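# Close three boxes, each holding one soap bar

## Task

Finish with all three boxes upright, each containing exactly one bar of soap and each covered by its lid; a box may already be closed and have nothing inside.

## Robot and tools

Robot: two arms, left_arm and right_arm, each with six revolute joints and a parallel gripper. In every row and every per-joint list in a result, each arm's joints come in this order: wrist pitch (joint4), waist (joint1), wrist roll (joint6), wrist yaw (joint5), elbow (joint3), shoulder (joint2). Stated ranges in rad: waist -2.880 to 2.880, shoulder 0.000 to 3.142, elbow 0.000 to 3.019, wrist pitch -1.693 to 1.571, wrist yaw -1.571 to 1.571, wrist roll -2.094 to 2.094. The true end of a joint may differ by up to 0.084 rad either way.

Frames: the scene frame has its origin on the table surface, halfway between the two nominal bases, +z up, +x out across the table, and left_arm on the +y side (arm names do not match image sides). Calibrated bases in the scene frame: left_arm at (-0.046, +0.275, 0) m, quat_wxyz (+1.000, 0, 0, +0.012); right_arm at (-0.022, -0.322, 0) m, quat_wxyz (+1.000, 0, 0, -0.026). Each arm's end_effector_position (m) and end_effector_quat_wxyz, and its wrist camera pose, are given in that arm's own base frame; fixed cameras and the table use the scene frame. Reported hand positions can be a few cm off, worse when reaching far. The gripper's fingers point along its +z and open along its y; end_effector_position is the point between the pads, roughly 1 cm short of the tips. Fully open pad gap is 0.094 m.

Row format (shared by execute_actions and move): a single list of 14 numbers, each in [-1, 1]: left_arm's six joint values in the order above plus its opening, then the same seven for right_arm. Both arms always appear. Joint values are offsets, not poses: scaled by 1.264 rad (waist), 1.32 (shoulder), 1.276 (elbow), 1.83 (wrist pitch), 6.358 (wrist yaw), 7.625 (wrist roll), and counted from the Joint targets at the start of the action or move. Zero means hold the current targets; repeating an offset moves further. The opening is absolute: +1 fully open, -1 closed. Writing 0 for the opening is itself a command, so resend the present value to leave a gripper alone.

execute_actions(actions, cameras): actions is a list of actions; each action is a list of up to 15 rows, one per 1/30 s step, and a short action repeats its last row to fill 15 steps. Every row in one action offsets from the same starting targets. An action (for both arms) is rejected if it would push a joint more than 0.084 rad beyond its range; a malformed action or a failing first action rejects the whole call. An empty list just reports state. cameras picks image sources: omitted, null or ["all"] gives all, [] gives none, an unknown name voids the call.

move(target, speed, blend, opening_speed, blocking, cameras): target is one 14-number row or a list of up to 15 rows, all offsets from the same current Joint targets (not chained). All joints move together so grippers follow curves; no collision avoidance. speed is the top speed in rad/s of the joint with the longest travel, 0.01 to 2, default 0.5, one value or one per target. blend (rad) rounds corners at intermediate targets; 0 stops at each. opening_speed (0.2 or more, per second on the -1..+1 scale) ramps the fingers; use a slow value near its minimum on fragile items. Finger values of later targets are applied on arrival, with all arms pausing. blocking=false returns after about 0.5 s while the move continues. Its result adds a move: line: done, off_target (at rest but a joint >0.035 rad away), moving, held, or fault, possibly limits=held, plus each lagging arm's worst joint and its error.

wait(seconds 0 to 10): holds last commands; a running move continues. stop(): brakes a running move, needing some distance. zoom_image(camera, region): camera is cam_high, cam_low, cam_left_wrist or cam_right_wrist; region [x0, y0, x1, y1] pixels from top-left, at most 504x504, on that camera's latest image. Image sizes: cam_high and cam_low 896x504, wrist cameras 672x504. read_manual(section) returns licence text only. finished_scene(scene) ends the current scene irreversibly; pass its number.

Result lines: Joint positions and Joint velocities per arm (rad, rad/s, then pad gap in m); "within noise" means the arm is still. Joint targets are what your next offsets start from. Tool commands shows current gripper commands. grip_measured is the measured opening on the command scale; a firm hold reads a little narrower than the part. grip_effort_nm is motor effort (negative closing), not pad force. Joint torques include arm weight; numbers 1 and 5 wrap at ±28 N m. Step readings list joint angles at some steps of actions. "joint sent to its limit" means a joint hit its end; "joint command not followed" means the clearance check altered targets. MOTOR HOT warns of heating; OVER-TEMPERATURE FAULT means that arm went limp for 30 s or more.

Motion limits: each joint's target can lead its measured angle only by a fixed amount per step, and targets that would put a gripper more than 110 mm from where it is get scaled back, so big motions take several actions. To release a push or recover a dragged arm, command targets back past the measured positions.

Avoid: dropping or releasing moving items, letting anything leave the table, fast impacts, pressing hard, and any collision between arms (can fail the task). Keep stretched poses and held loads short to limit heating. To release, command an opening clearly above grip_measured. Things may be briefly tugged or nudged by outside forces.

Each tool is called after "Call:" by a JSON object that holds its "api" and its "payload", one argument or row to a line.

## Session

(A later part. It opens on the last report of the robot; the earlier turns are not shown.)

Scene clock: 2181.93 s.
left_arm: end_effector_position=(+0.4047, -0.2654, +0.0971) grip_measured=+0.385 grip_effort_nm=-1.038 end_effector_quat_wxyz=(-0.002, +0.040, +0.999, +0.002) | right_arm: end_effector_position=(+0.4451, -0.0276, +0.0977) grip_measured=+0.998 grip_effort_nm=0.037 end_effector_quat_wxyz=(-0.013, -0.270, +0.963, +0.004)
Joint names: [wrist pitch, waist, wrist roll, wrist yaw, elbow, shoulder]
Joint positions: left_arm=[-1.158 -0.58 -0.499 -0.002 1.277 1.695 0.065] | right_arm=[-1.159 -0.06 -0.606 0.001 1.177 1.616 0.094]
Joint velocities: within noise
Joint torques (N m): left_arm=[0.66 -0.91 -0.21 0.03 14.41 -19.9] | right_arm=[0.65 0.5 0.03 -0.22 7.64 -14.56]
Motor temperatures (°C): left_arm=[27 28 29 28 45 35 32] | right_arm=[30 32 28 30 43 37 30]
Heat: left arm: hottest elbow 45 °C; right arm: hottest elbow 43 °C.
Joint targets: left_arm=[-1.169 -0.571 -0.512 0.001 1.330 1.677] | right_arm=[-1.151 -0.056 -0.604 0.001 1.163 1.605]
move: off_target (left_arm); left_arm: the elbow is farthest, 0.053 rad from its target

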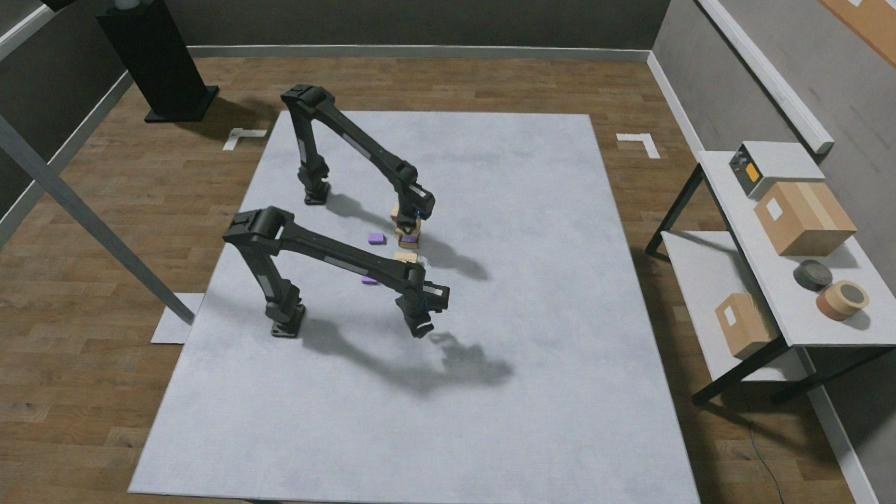

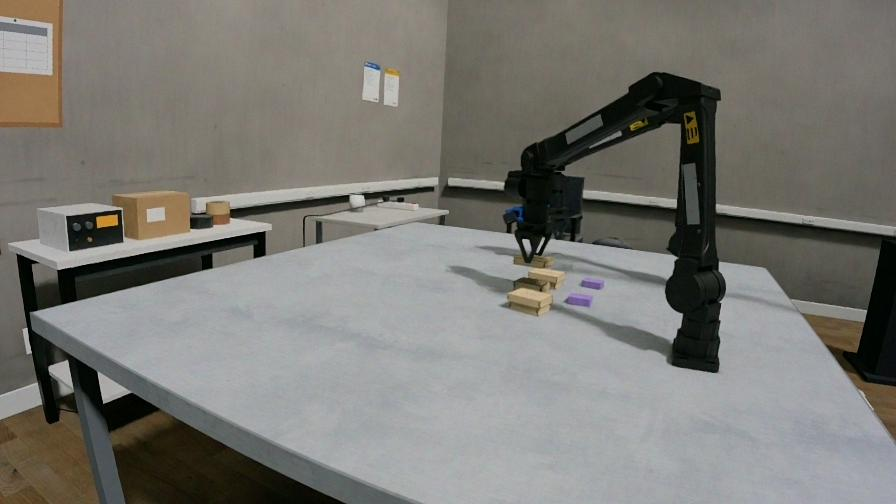

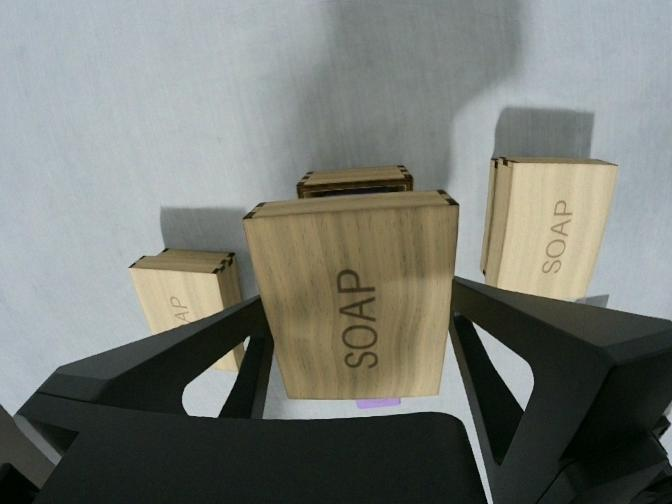

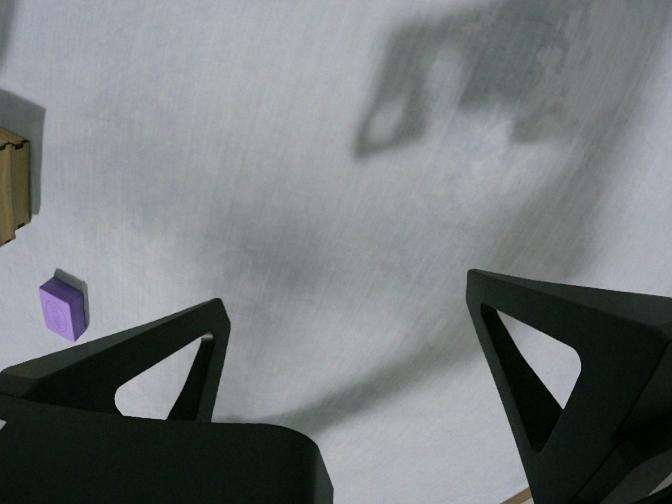

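Call:
{"api": "move", "payload": {
  "target": [-0.0552,0,0,0,0.0721,0.1197,0.2,0,0,0,0,0,0,1],
  "speed": 0.2,
  "cameras": ["cam_low","cam_left_wrist","cam_high"]
}}

Call:
{"api": "zoom_image", "payload": {
  "camera": "cam_low",
  "region": [490, 230, 580, 310]
}}

Call:
{"api": "zoom_image", "payload": {
  "camera": "cam_left_wrist",
  "region": [230, 150, 480, 338]
}}

Scene clock: 2303.93 s.
left_arm: end_effector_position=(+0.4110, -0.2695, +0.0753) grip_measured=+0.385 grip_effort_nm=-1.038 end_effector_quat_wxyz=(-0.055, +0.040, +0.997, +0.034) | right_arm: end_effector_position=(+0.4451, -0.0276, +0.0977) grip_measured=+0.998 grip_effort_nm=0.037 end_effector_quat_wxyz=(-0.013, -0.270, +0.963, +0.004)
Joint names: [wrist pitch, waist, wrist roll, wrist yaw, elbow, shoulder]
Joint positions: left_arm=[-1.259 -0.58 -0.499 -0.002 1.37 1.811 0.065] | right_arm=[-1.159 -0.06 -0.606 0.001 1.177 1.616 0.094]
Joint velocities: within noise
Joint torques (N m): left_arm=[0.42 -0.97 -0.21 0.03 13.96 -17.67] | right_arm=[0.66 0.44 0.04 -0.23 7.64 -14.51]
Motor temperatures (°C): left_arm=[27 28 29 28 51 37 33] | right_arm=[29 32 28 30 43 37 30]
Heat: left arm: hottest elbow 51 °C; right arm: hottest elbow 43 °C.
Joint targets: left_arm=[-1.270 -0.571 -0.512 0.001 1.422 1.835] | right_arm=[-1.151 -0.056 -0.604 0.001 1.163 1.605]
move: off_target (left_arm); left_arm: the elbow is farthest, 0.052 rad from its target
Images, in order (width x height): cam_high 896x504, cam_low 896x504, cam_left_wrist 672x504.

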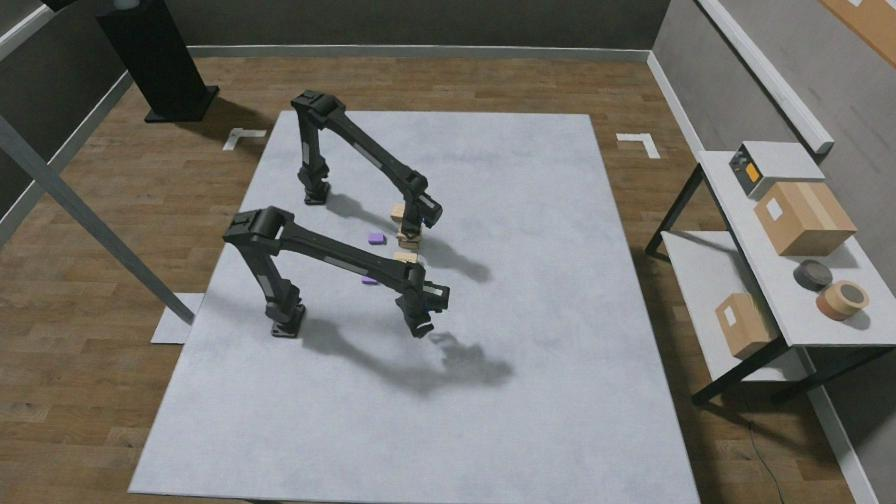

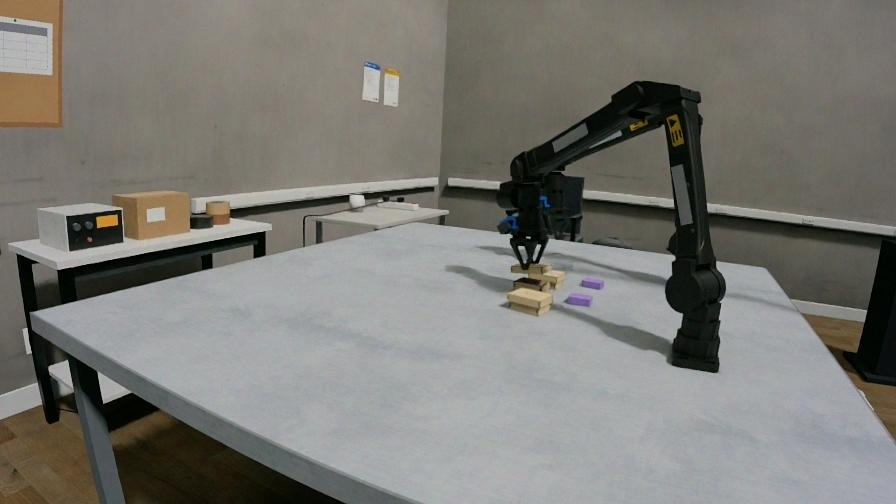

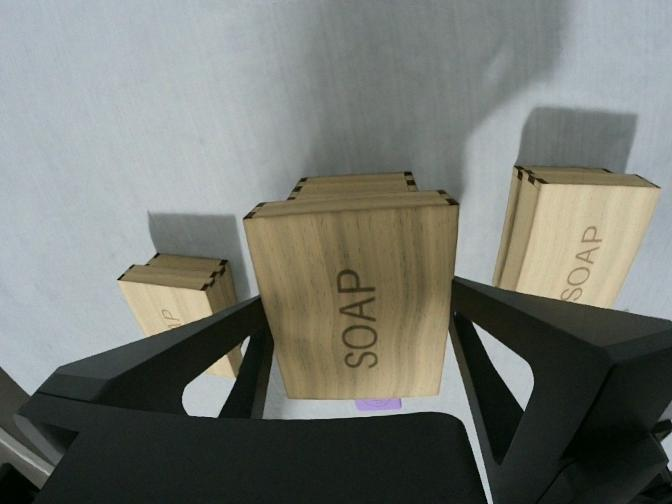

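Scaled by 5.600 from the camera's 896x504 image, which has a finer 1280x720 frame.

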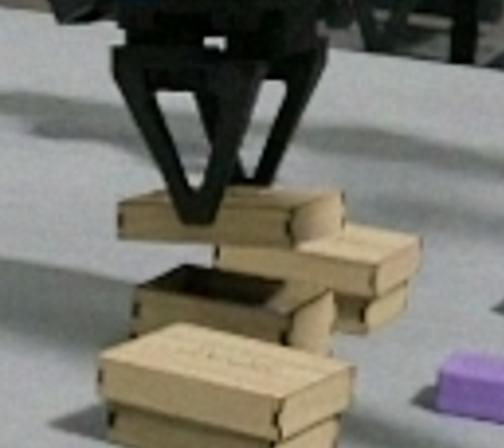

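Scaled by 2.016 from the camera's 672x504 image, which has a finer 960x720 frame.

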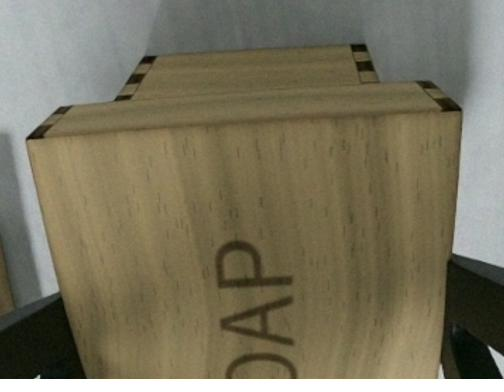

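Call:
{"api": "move", "payload": {
  "target": [0.0311,0,0,0,-0.0623,0.0136,0.2,0,0,0,0,0,0,1],
  "speed": 0.1,
  "cameras": ["cam_low","cam_left_wrist"]
}}

Call:
{"api": "zoom_image", "payload": {
  "camera": "cam_low",
  "region": [500, 240, 570, 310]
}}

Call:
{"api": "zoom_image", "payload": {
  "camera": "cam_left_wrist",
  "region": [230, 150, 480, 338]
}}

Scene clock: 2333.13 s.
left_arm: end_effector_position=(+0.4117, -0.2700, +0.0629) grip_measured=+0.385 grip_effort_nm=-1.043 end_effector_quat_wxyz=(-0.053, +0.040, +0.997, +0.033) | right_arm: end_effector_position=(+0.4451, -0.0276, +0.0977) grip_measured=+0.998 grip_effort_nm=0.037 end_effector_quat_wxyz=(-0.013, -0.270, +0.963, +0.004)
Joint names: [wrist pitch, waist, wrist roll, wrist yaw, elbow, shoulder]
Joint positions: left_arm=[-1.225 -0.58 -0.499 -0.002 1.353 1.824 0.065] | right_arm=[-1.159 -0.06 -0.606 0.001 1.177 1.616 0.094]
Joint velocities: within noise
Joint torques (N m): left_arm=[1.33 -0.85 -0.21 0.03 8.03 -17.14] | right_arm=[0.65 0.44 0.03 -0.23 7.62 -14.62]
Motor temperatures (°C): left_arm=[27 28 29 28 56 38 33] | right_arm=[29 32 28 30 43 37 30]
Heat: left arm: hottest elbow 56 °C; right arm: hottest elbow 43 °C.
Joint targets: left_arm=[-1.213 -0.571 -0.512 0.001 1.342 1.853] | right_arm=[-1.151 -0.056 -0.604 0.001 1.163 1.605]
move: done
Images, in order (width x height): cam_low 896x504, cam_left_wrist 672x504.

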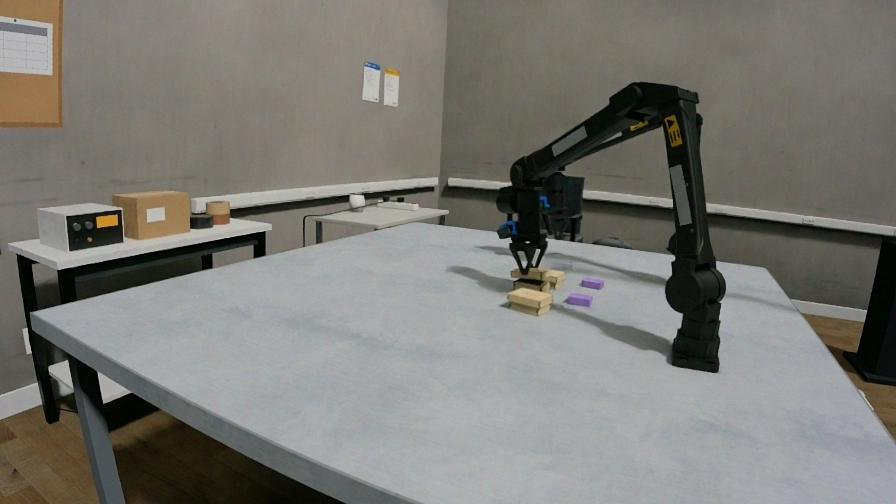

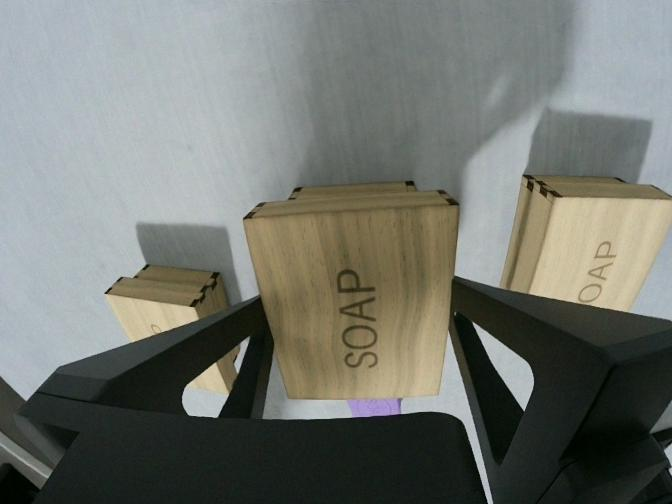

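Scaled by 7.200 from the camera's 896x504 image, which has a finer 1280x720 frame.

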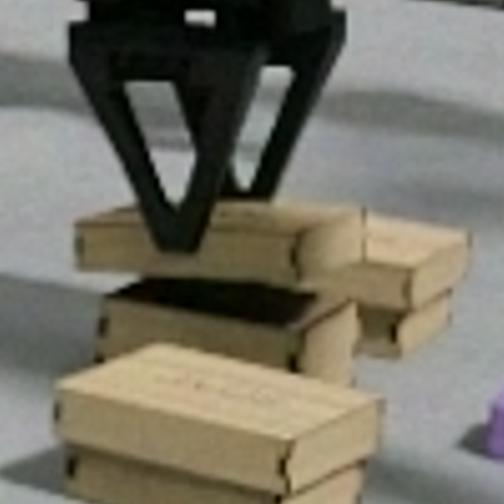

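Scaled by 2.016 from the camera's 672x504 image, which has a finer 960x720 frame.

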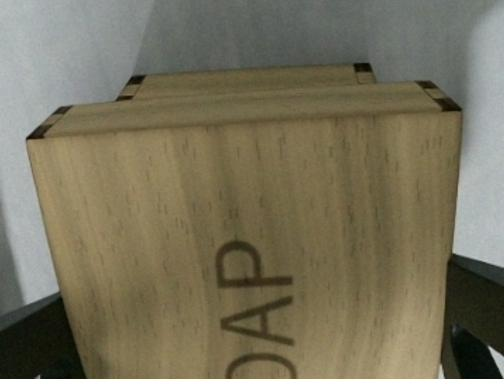

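Call:
{"api": "move", "payload": {
  "target": [0.0044,0,0,0,-0.0047,0.0042,0.2,0,0,0,0,0,0,1],
  "speed": 0.05,
  "cameras": ["cam_low","cam_left_wrist"]
}}

Call:
{"api": "zoom_image", "payload": {
  "camera": "cam_low",
  "region": [500, 240, 570, 310]
}}

Scene clock: 2346.70 s.
left_arm: end_effector_position=(+0.4112, -0.2696, +0.0588) grip_measured=+0.385 grip_effort_nm=-1.038 end_effector_quat_wxyz=(-0.054, +0.040, +0.997, +0.033) | right_arm: end_effector_position=(+0.4451, -0.0276, +0.0977) grip_measured=+0.998 grip_effort_nm=0.042 end_effector_quat_wxyz=(-0.013, -0.270, +0.963, +0.004)
Joint names: [wrist pitch, waist, wrist roll, wrist yaw, elbow, shoulder]
Joint positions: left_arm=[-1.217 -0.58 -0.499 -0.002 1.348 1.829 0.065] | right_arm=[-1.159 -0.06 -0.606 0.001 1.177 1.616 0.094]
Joint velocities: within noise
Joint torques (N m): left_arm=[1.25 -0.91 -0.21 0.03 7.95 -17.2] | right_arm=[0.66 0.44 0.04 -0.22 7.64 -14.56]
Motor temperatures (°C): left_arm=[27 28 29 28 53 38 33] | right_arm=[29 32 28 30 43 37 30]
Heat: left arm: hottest elbow 53 °C; right arm: hottest elbow 43 °C.
Joint targets: left_arm=[-1.205 -0.571 -0.512 0.001 1.336 1.858] | right_arm=[-1.151 -0.056 -0.604 0.001 1.163 1.605]
move: done
Images, in order (width x height): cam_low 896x504, cam_left_wrist 672x504.

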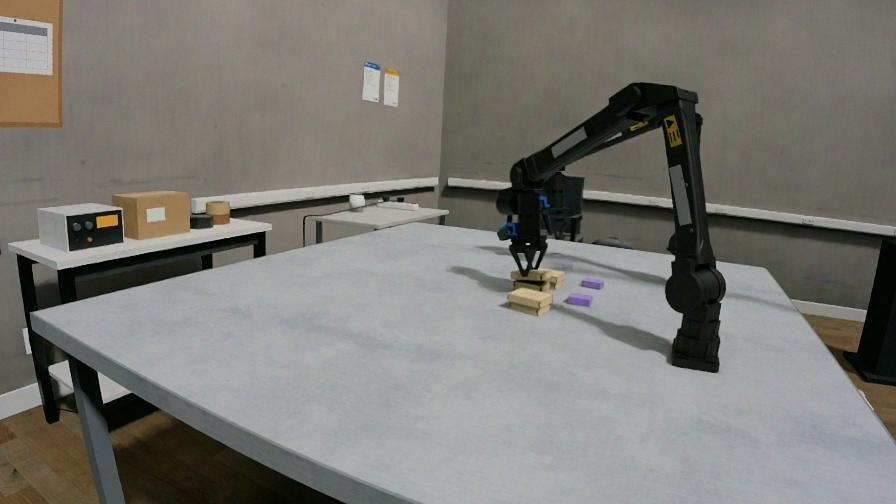

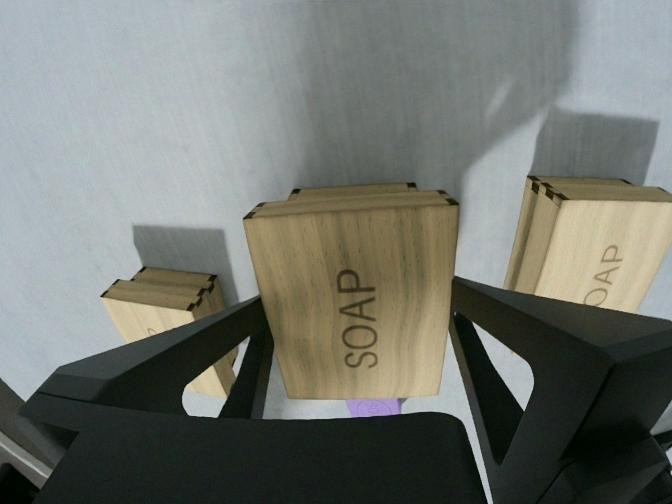

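Scaled by 7.200 from the camera's 896x504 image, which has a finer 1280x720 frame.

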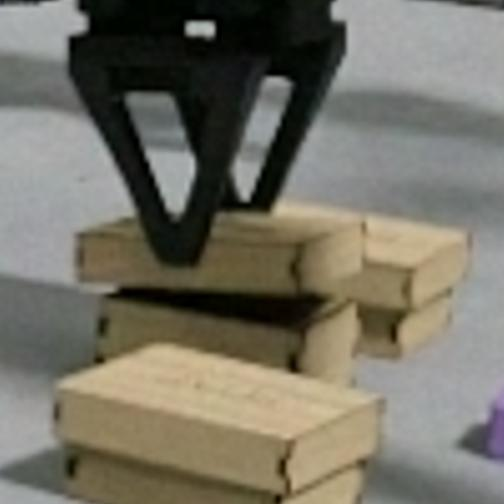

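Call:
{"api": "move", "payload": {
  "target": [
    [0,0,0,0,0,-0.0311,0.2,0,0,0,0,0,0,1],
    [0.0027,0,0,0,-0.0094,-0.0386,0.2,0,0,0,0,0,0,1]
  ],
  "speed": 0.06,
  "cameras": ["cam_low","cam_left_wrist"]
}}

Call:
{"api": "zoom_image", "payload": {
  "camera": "cam_low",
  "region": [500, 240, 570, 310]
}}

Call:
{"api": "zoom_image", "payload": {
  "camera": "cam_left_wrist",
  "region": [230, 150, 480, 338]
}}

Scene clock: 2369.40 s.
left_arm: end_effector_position=(+0.4079, -0.2675, +0.0549) grip_measured=+0.385 grip_effort_nm=-1.038 end_effector_quat_wxyz=(-0.057, +0.040, +0.997, +0.035) | right_arm: end_effector_position=(+0.4451, -0.0276, +0.0977) grip_measured=+0.998 grip_effort_nm=0.037 end_effector_quat_wxyz=(-0.013, -0.270, +0.963, +0.004)
Joint names: [wrist pitch, waist, wrist roll, wrist yaw, elbow, shoulder]
Joint positions: left_arm=[-1.212 -0.58 -0.499 -0.002 1.336 1.829 0.065] | right_arm=[-1.159 -0.06 -0.606 0.001 1.177 1.616 0.094]
Joint velocities: within noise
Joint torques (N m): left_arm=[1.2 -0.85 -0.21 0.02 7.9 -21.77] | right_arm=[0.66 0.56 0.04 -0.23 7.62 -14.56]
Motor temperatures (°C): left_arm=[27 28 29 28 50 38 33] | right_arm=[29 32 28 30 43 37 30]
Heat: left arm: hottest elbow 50 °C; right arm: hottest elbow 43 °C.
Joint targets: left_arm=[-1.200 -0.571 -0.512 0.001 1.324 1.808] | right_arm=[-1.151 -0.056 -0.604 0.001 1.163 1.605]
move: done
Images, in order (width x height): cam_low 896x504, cam_left_wrist 672x504.

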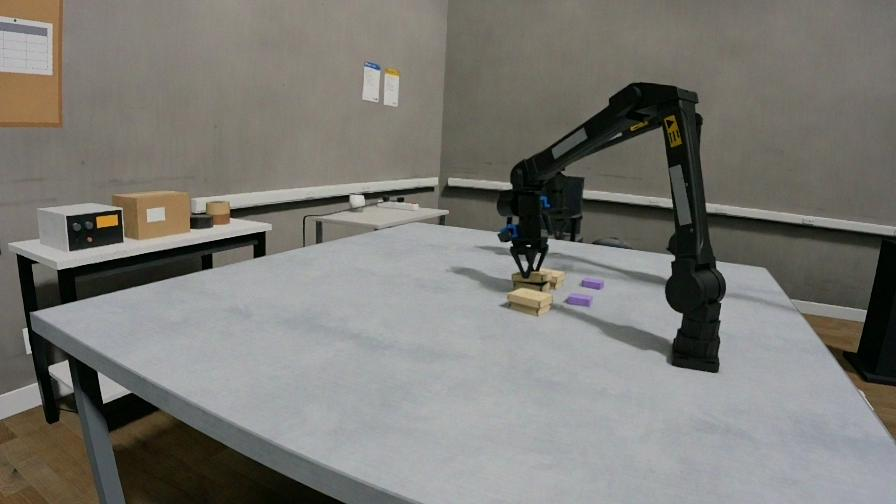

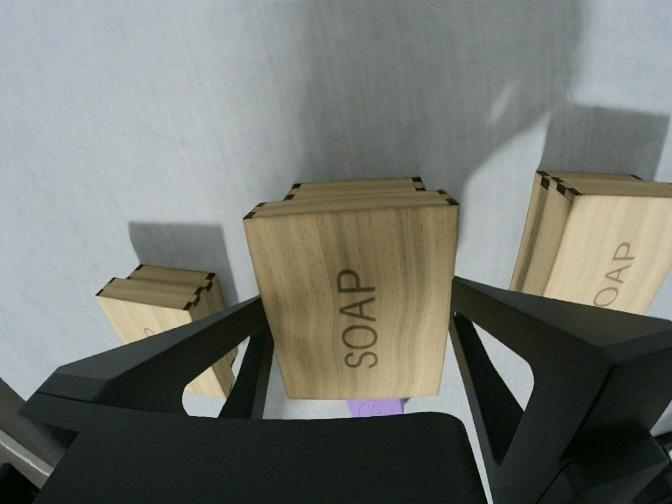

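Scaled by 7.200 from the camera's 896x504 image, which has a finer 1280x720 frame.

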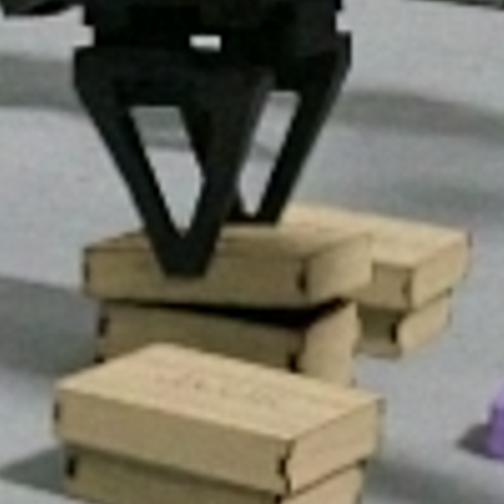

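Scaled by 2.016 from the camera's 672x504 image, which has a finer 960x720 frame.

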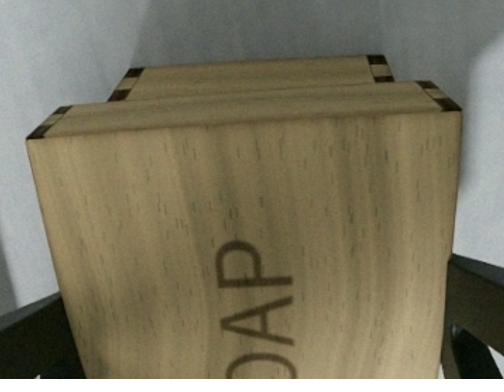

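Call:
{"api": "move", "payload": {
  "target": [0.0984,0,0,0,-0.0956,-0.0561,0.2,0,0,0,0,0,0,1],
  "speed": 0.08,
  "cameras": ["cam_low","cam_left_wrist"]
}}

Call:
{"api": "zoom_image", "payload": {
  "camera": "cam_low",
  "region": [500, 240, 570, 310]
}}

Call:
{"api": "zoom_image", "payload": {
  "camera": "cam_left_wrist",
  "region": [230, 150, 480, 338]
}}

Scene clock: 2382.27 s.
left_arm: end_effector_position=(+0.4060, -0.2662, +0.0523) grip_measured=+0.385 grip_effort_nm=-1.038 end_effector_quat_wxyz=(+0.002, +0.040, +0.999, +0.000) | right_arm: end_effector_position=(+0.4451, -0.0276, +0.0977) grip_measured=+0.998 grip_effort_nm=0.032 end_effector_quat_wxyz=(-0.013, -0.270, +0.963, +0.004)
Joint names: [wrist pitch, waist, wrist roll, wrist yaw, elbow, shoulder]
Joint positions: left_arm=[-1.037 -0.58 -0.499 -0.002 1.217 1.747 0.065] | right_arm=[-1.159 -0.06 -0.606 0.001 1.177 1.616 0.094]
Joint velocities: within noise
Joint torques (N m): left_arm=[1.81 -0.91 -0.21 0.03 7.76 -19.78] | right_arm=[0.65 0.5 0.04 -0.23 7.64 -14.51]
Motor temperatures (°C): left_arm=[27 28 29 28 49 39 33] | right_arm=[29 32 28 30 43 37 30]
Heat: left arm: hottest elbow 49 °C; right arm: hottest elbow 43 °C.
Joint targets: left_arm=[-1.020 -0.571 -0.512 0.001 1.203 1.733] | right_arm=[-1.151 -0.056 -0.604 0.001 1.163 1.605]
move: done
Images, in order (width x height): cam_low 896x504, cam_left_wrist 672x504.

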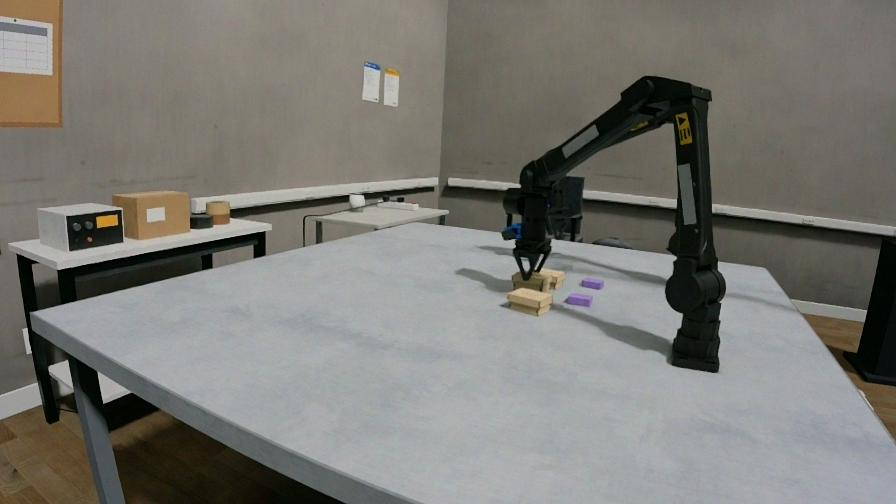

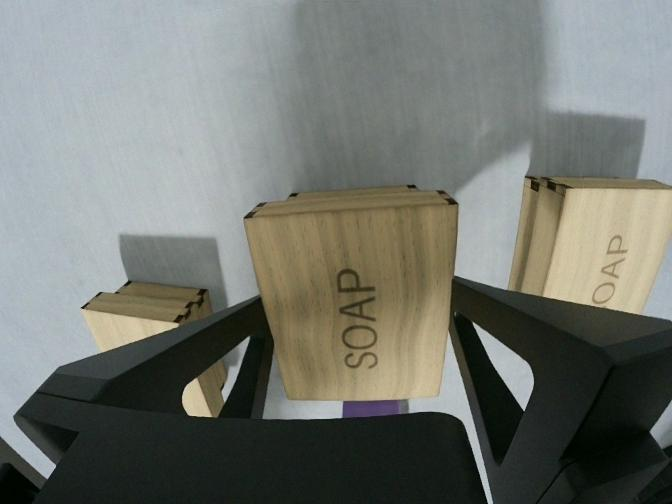

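Scaled by 7.200 from the camera's 896x504 image, which has a finer 1280x720 frame.

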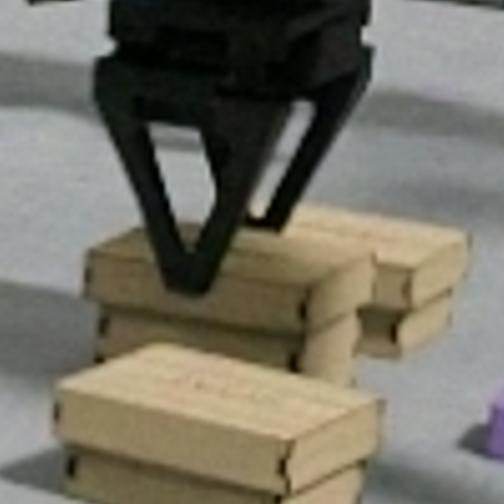

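Scaled by 2.016 from the camera's 672x504 image, which has a finer 960x720 frame.

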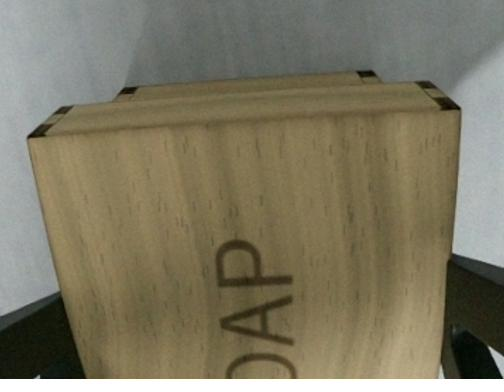

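Call:
{"api": "move", "payload": {
  "target": [
    [0,0,0,0,0,0.025,0.2,0,0,0,0,0,0,1],
    [0.0197,0,0,0,-0.0149,0.0477,0.2,0,0,0,0,0,0,1]
  ],
  "speed": 0.05,
  "cameras": ["cam_low","cam_left_wrist"]
}}

Call:
{"api": "zoom_image", "payload": {
  "camera": "cam_low",
  "region": [500, 240, 570, 310]
}}

Call:
{"api": "zoom_image", "payload": {
  "camera": "cam_left_wrist",
  "region": [230, 150, 480, 338]
}}

Scene clock: 2394.40 s.
left_arm: end_effector_position=(+0.4065, -0.2666, +0.0494) grip_measured=+0.385 grip_effort_nm=-1.043 end_effector_quat_wxyz=(+0.006, +0.040, +0.999, -0.003) | right_arm: end_effector_position=(+0.4451, -0.0276, +0.0977) grip_measured=+0.998 grip_effort_nm=0.032 end_effector_quat_wxyz=(-0.013, -0.270, +0.963, +0.004)
Joint names: [wrist pitch, waist, wrist roll, wrist yaw, elbow, shoulder]
Joint positions: left_arm=[-1.017 -0.58 -0.499 -0.002 1.207 1.747 0.065] | right_arm=[-1.159 -0.06 -0.606 0.001 1.177 1.616 0.094]
Joint velocities: within noise
Joint torques (N m): left_arm=[2.24 -0.91 -0.21 0.02 6.87 -13.98] | right_arm=[0.65 0.5 0.04 -0.23 7.62 -14.51]
Motor temperatures (°C): left_arm=[27 28 29 28 48 38 33] | right_arm=[29 32 28 30 43 37 30]
Heat: left arm: hottest elbow 48 °C; right arm: hottest elbow 43 °C.
Joint targets: left_arm=[-0.984 -0.571 -0.512 0.001 1.183 1.796] | right_arm=[-1.151 -0.056 -0.604 0.001 1.163 1.605]
move: off_target (left_arm); left_arm: the shoulder is farthest, 0.049 rad from its target
Images, in order (width x height): cam_low 896x504, cam_left_wrist 672x504.

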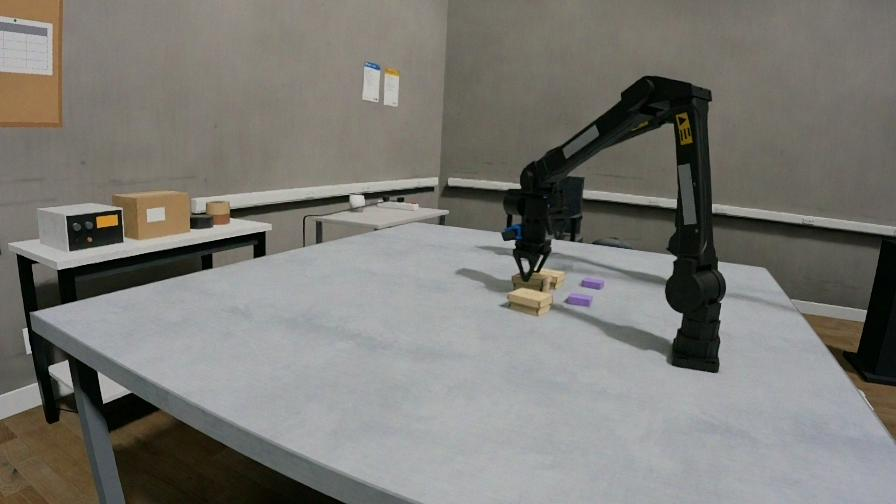

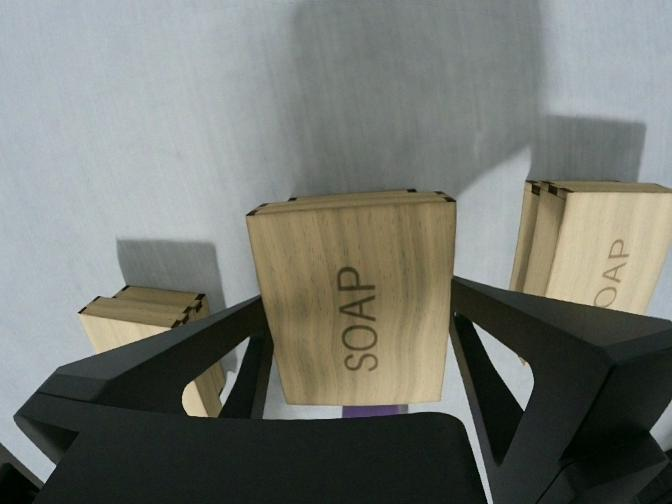

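Scaled by 7.200 from the camera's 896x504 image, which has a finer 1280x720 frame.

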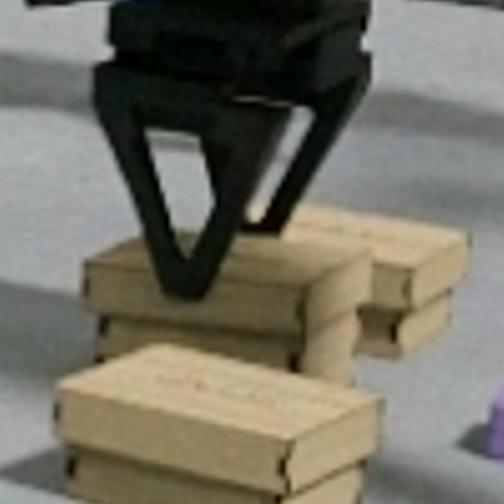

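Scaled by 2.016 from the camera's 672x504 image, which has a finer 960x720 frame.

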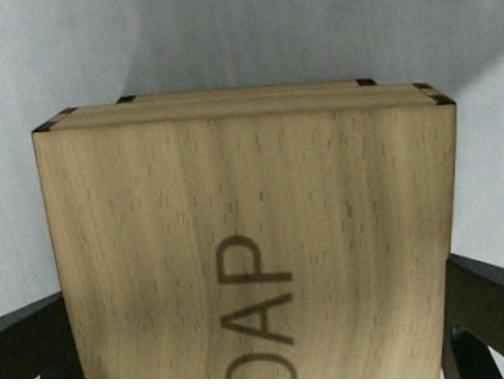

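Call:
{"api": "zoom_image", "payload": {
  "camera": "cam_low",
  "region": [508, 262, 558, 302]
}}

Call:
{"api": "zoom_image", "payload": {
  "camera": "cam_left_wrist",
  "region": [235, 175, 345, 255]
}}

Call:
{"api": "zoom_image", "payload": {
  "camera": "cam_left_wrist",
  "region": [370, 175, 480, 255]
}}

Scaled by 10.080 from the camera's 896x504 image, which has a finer 1280x720 frame.

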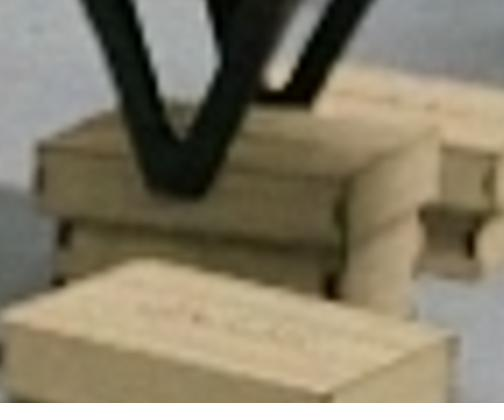

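Scaled by 4.582 from the camera's 672x504 image, which has a finer 960x720 frame.

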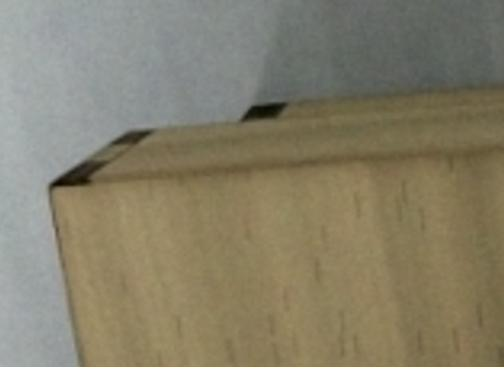

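Scaled by 4.582 from the camera's 672x504 image, which has a finer 960x720 frame.

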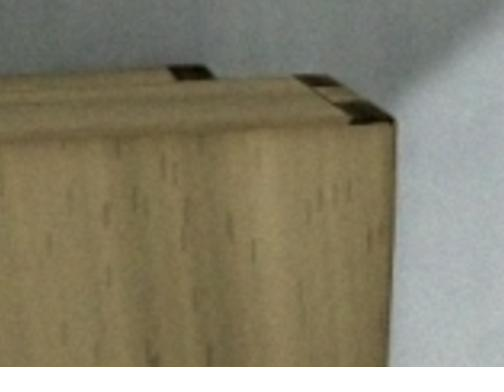

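Call:
{"api": "move", "payload": {
  "target": [0,0,0,0,0,-0.0190,0.2,0,0,0,0,0,0,1],
  "speed": 0.05,
  "cameras": []
}}

Call:
{"api": "move", "payload": {
  "target": [0,0,0,0,0,0,0.5,0,0,0,0,0,0,1],
  "opening_speed": 0.3,
  "cameras": ["cam_low","cam_left_wrist"]
}}

Call:
{"api": "zoom_image", "payload": {
  "camera": "cam_low",
  "region": [508, 262, 558, 302]
}}

Call:
{"api": "zoom_image", "payload": {
  "camera": "cam_left_wrist",
  "region": [230, 150, 480, 338]
}}

Scene clock: 2465.23 s.
left_arm: end_effector_position=(+0.4065, -0.2666, +0.0493) grip_measured=+0.385 grip_effort_nm=-1.038 end_effector_quat_wxyz=(+0.006, +0.040, +0.999, -0.003) | right_arm: end_effector_position=(+0.4451, -0.0276, +0.0977) grip_measured=+0.998 grip_effort_nm=0.032 end_effector_quat_wxyz=(-0.013, -0.270, +0.963, +0.004)
Joint names: [wrist pitch, waist, wrist roll, wrist yaw, elbow, shoulder]
Joint positions: left_arm=[-1.017 -0.58 -0.499 -0.002 1.207 1.747 0.065] | right_arm=[-1.159 -0.06 -0.606 0.001 1.177 1.616 0.094]
Joint velocities: within noise
Joint torques (N m): left_arm=[2.45 -0.91 -0.21 0.02 6.86 -16.26] | right_arm=[0.66 0.5 0.04 -0.22 7.64 -14.51]
Motor temperatures (°C): left_arm=[27 28 29 28 43 35 34] | right_arm=[29 32 28 30 43 37 30]
Heat: left arm: hottest elbow 43 °C; right arm: hottest elbow 43 °C.
Joint targets: left_arm=[-0.984 -0.571 -0.512 0.001 1.183 1.771] | right_arm=[-1.151 -0.056 -0.604 0.001 1.163 1.605]
move: done
No camera images: "cameras" was empty.

Scene clock: 2466.53 s.
left_arm: end_effector_position=(+0.4065, -0.2659, +0.0454) grip_measured=+0.497 grip_effort_nm=0.120 end_effector_quat_wxyz=(+0.010, +0.040, +0.999, -0.005) | right_arm: end_effector_position=(+0.4451, -0.0276, +0.0977) grip_measured=+0.998 grip_effort_nm=0.042 end_effector_quat_wxyz=(-0.013, -0.270, +0.963, +0.004)
Joint names: [wrist pitch, waist, wrist roll, wrist yaw, elbow, shoulder]
Joint positions: left_arm=[-0.997 -0.579 -0.499 -0.002 1.195 1.747 0.07] | right_arm=[-1.159 -0.06 -0.606 0.001 1.177 1.616 0.094]
Joint velocities: left_arm=[within noise] | right_arm=[-0.002 -0.015 0.022 0.022 0.002 -0.044 0]
Joint torques (N m): left_arm=[1.68 -0.97 -0.21 0.02 7.9 -16.21] | right_arm=[0.65 0.44 0.03 -0.22 7.62 -14.56]
Motor temperatures (°C): left_arm=[27 28 29 28 43 35 33] | right_arm=[29 32 28 30 43 37 30]
Heat: left arm: hottest elbow 43 °C; right arm: hottest elbow 43 °C.
Joint targets: left_arm=[-0.984 -0.571 -0.512 0.001 1.183 1.771] | right_arm=[-1.151 -0.056 -0.604 0.001 1.163 1.605]
move: done
Images, in order (width x height): cam_low 896x504, cam_left_wrist 672x504.

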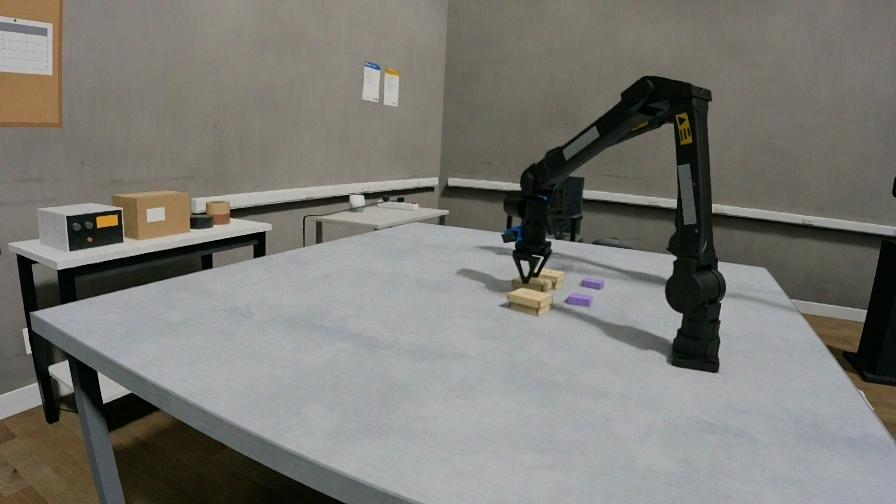

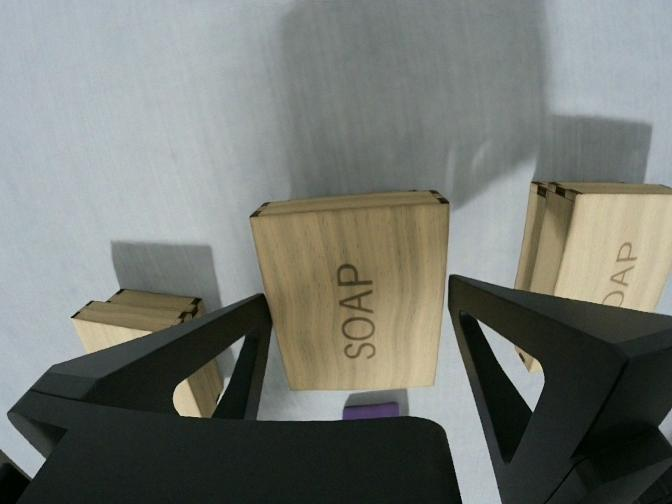

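Scaled by 10.080 from the camera's 896x504 image, which has a finer 1280x720 frame.

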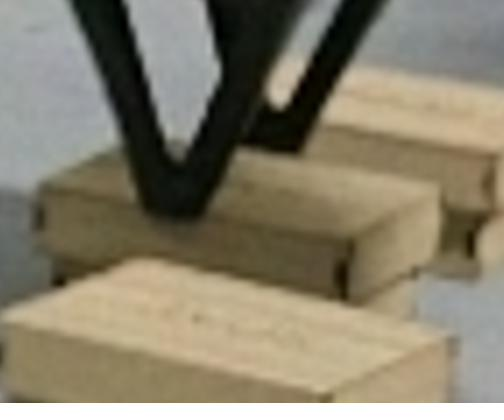

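Scaled by 2.016 from the camera's 672x504 image, which has a finer 960x720 frame.

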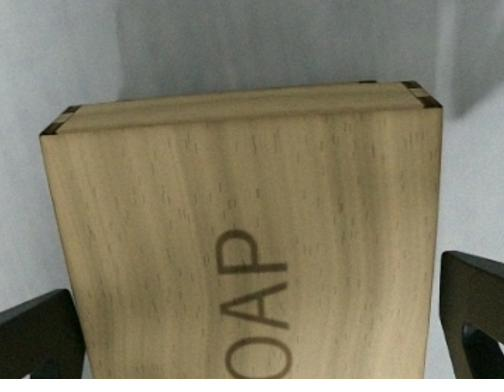

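Call:
{"api": "move", "payload": {
  "target": [
    [0,0,0,0,0,0,0.8,0,0,0,0,0,0,1],
    [0,0,0,0,0.0431,-0.0295,0.8,0,0,0,0,0,0,1],
    [-0.1011,0,0,0,0.1152,-0.0712,0.8,0,0,0,0,0,0,1]
  ],
  "speed": 0.12,
  "opening_speed": 0.5,
  "cameras": ["cam_low","cam_left_wrist","cam_high"]
}}

Call:
{"api": "zoom_image", "payload": {
  "camera": "cam_low",
  "region": [508, 262, 558, 302]
}}

Call:
{"api": "zoom_image", "payload": {
  "camera": "cam_left_wrist",
  "region": [230, 150, 480, 338]
}}

Scene clock: 2486.07 s.
left_arm: end_effector_position=(+0.4054, -0.2652, +0.0975) grip_measured=+0.798 grip_effort_nm=0.125 end_effector_quat_wxyz=(-0.001, +0.040, +0.999, +0.002) | right_arm: end_effector_position=(+0.4451, -0.0276, +0.0977) grip_measured=+0.998 grip_effort_nm=0.037 end_effector_quat_wxyz=(-0.013, -0.270, +0.963, +0.004)
Joint names: [wrist pitch, waist, wrist roll, wrist yaw, elbow, shoulder]
Joint positions: left_arm=[-1.158 -0.579 -0.499 -0.002 1.278 1.695 0.084] | right_arm=[-1.159 -0.06 -0.606 0.001 1.177 1.616 0.094]
Joint velocities: within noise
Joint torques (N m): left_arm=[0.68 -0.97 -0.21 0.02 14.37 -19.96] | right_arm=[0.65 0.5 0.03 -0.22 7.62 -14.56]
Motor temperatures (°C): left_arm=[27 28 29 28 44 35 32] | right_arm=[29 32 28 30 43 37 30]
Heat: left arm: hottest elbow 44 °C; right arm: hottest elbow 43 °C.
Joint targets: left_arm=[-1.169 -0.571 -0.512 0.001 1.330 1.677] | right_arm=[-1.151 -0.056 -0.604 0.001 1.163 1.605]
move: off_target (left_arm); left_arm: the elbow is farthest, 0.052 rad from its target
Images, in order (width x height): cam_high 896x504, cam_low 896x504, cam_left_wrist 672x504.

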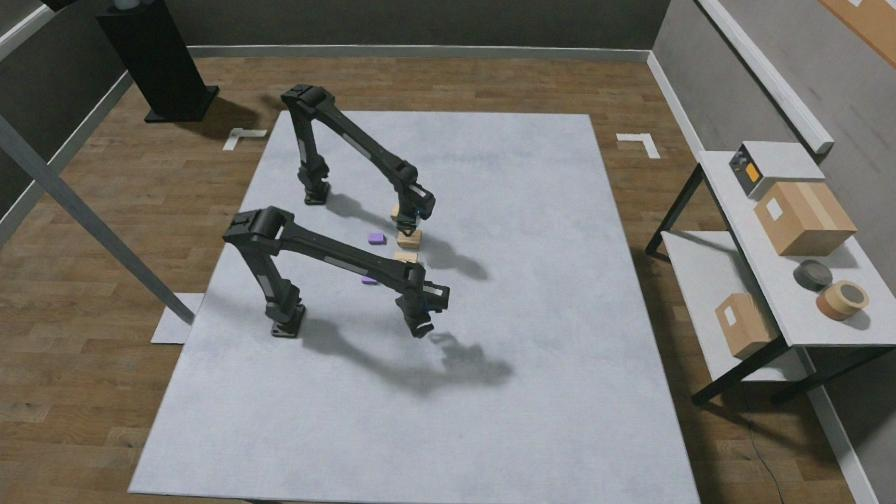

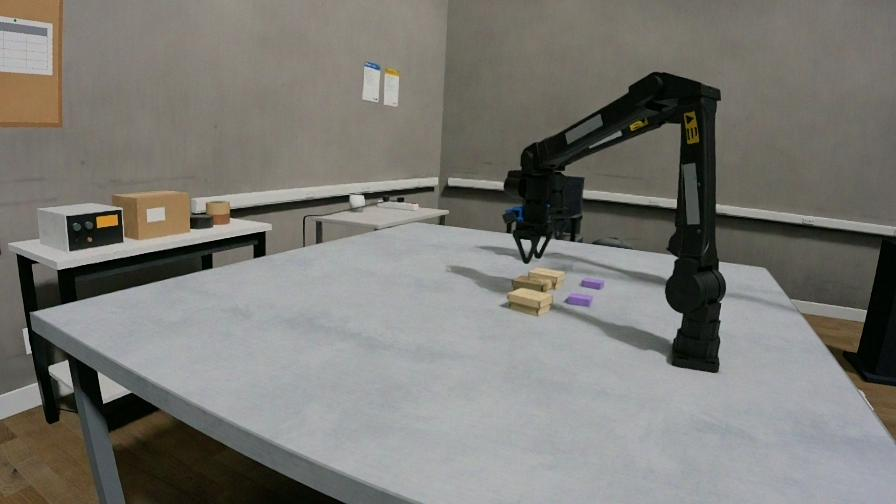

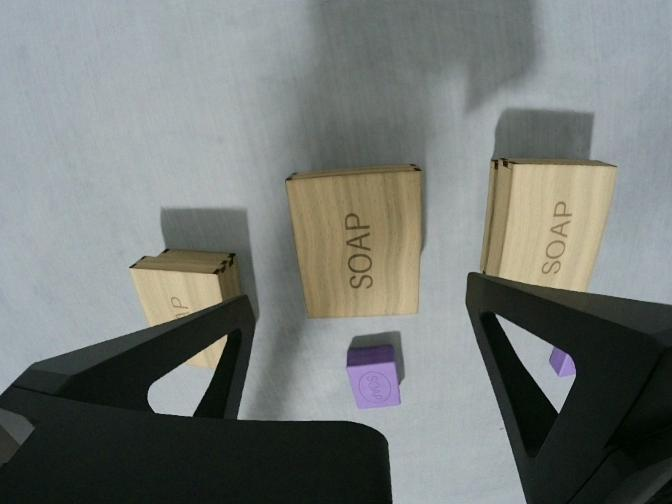

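Scaled by 10.080 from the camera's 896x504 image, which has a finer 1280x720 frame.

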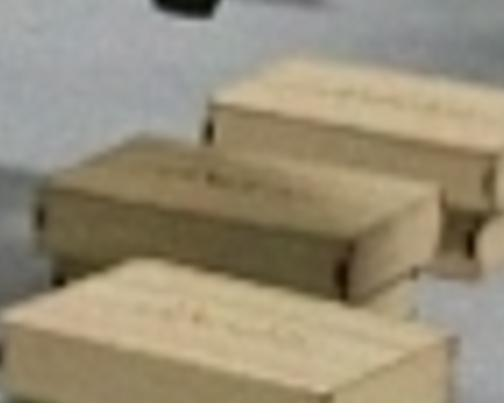

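Scaled by 2.016 from the camera's 672x504 image, which has a finer 960x720 frame.

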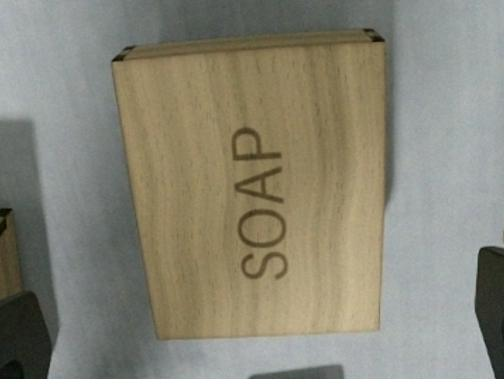

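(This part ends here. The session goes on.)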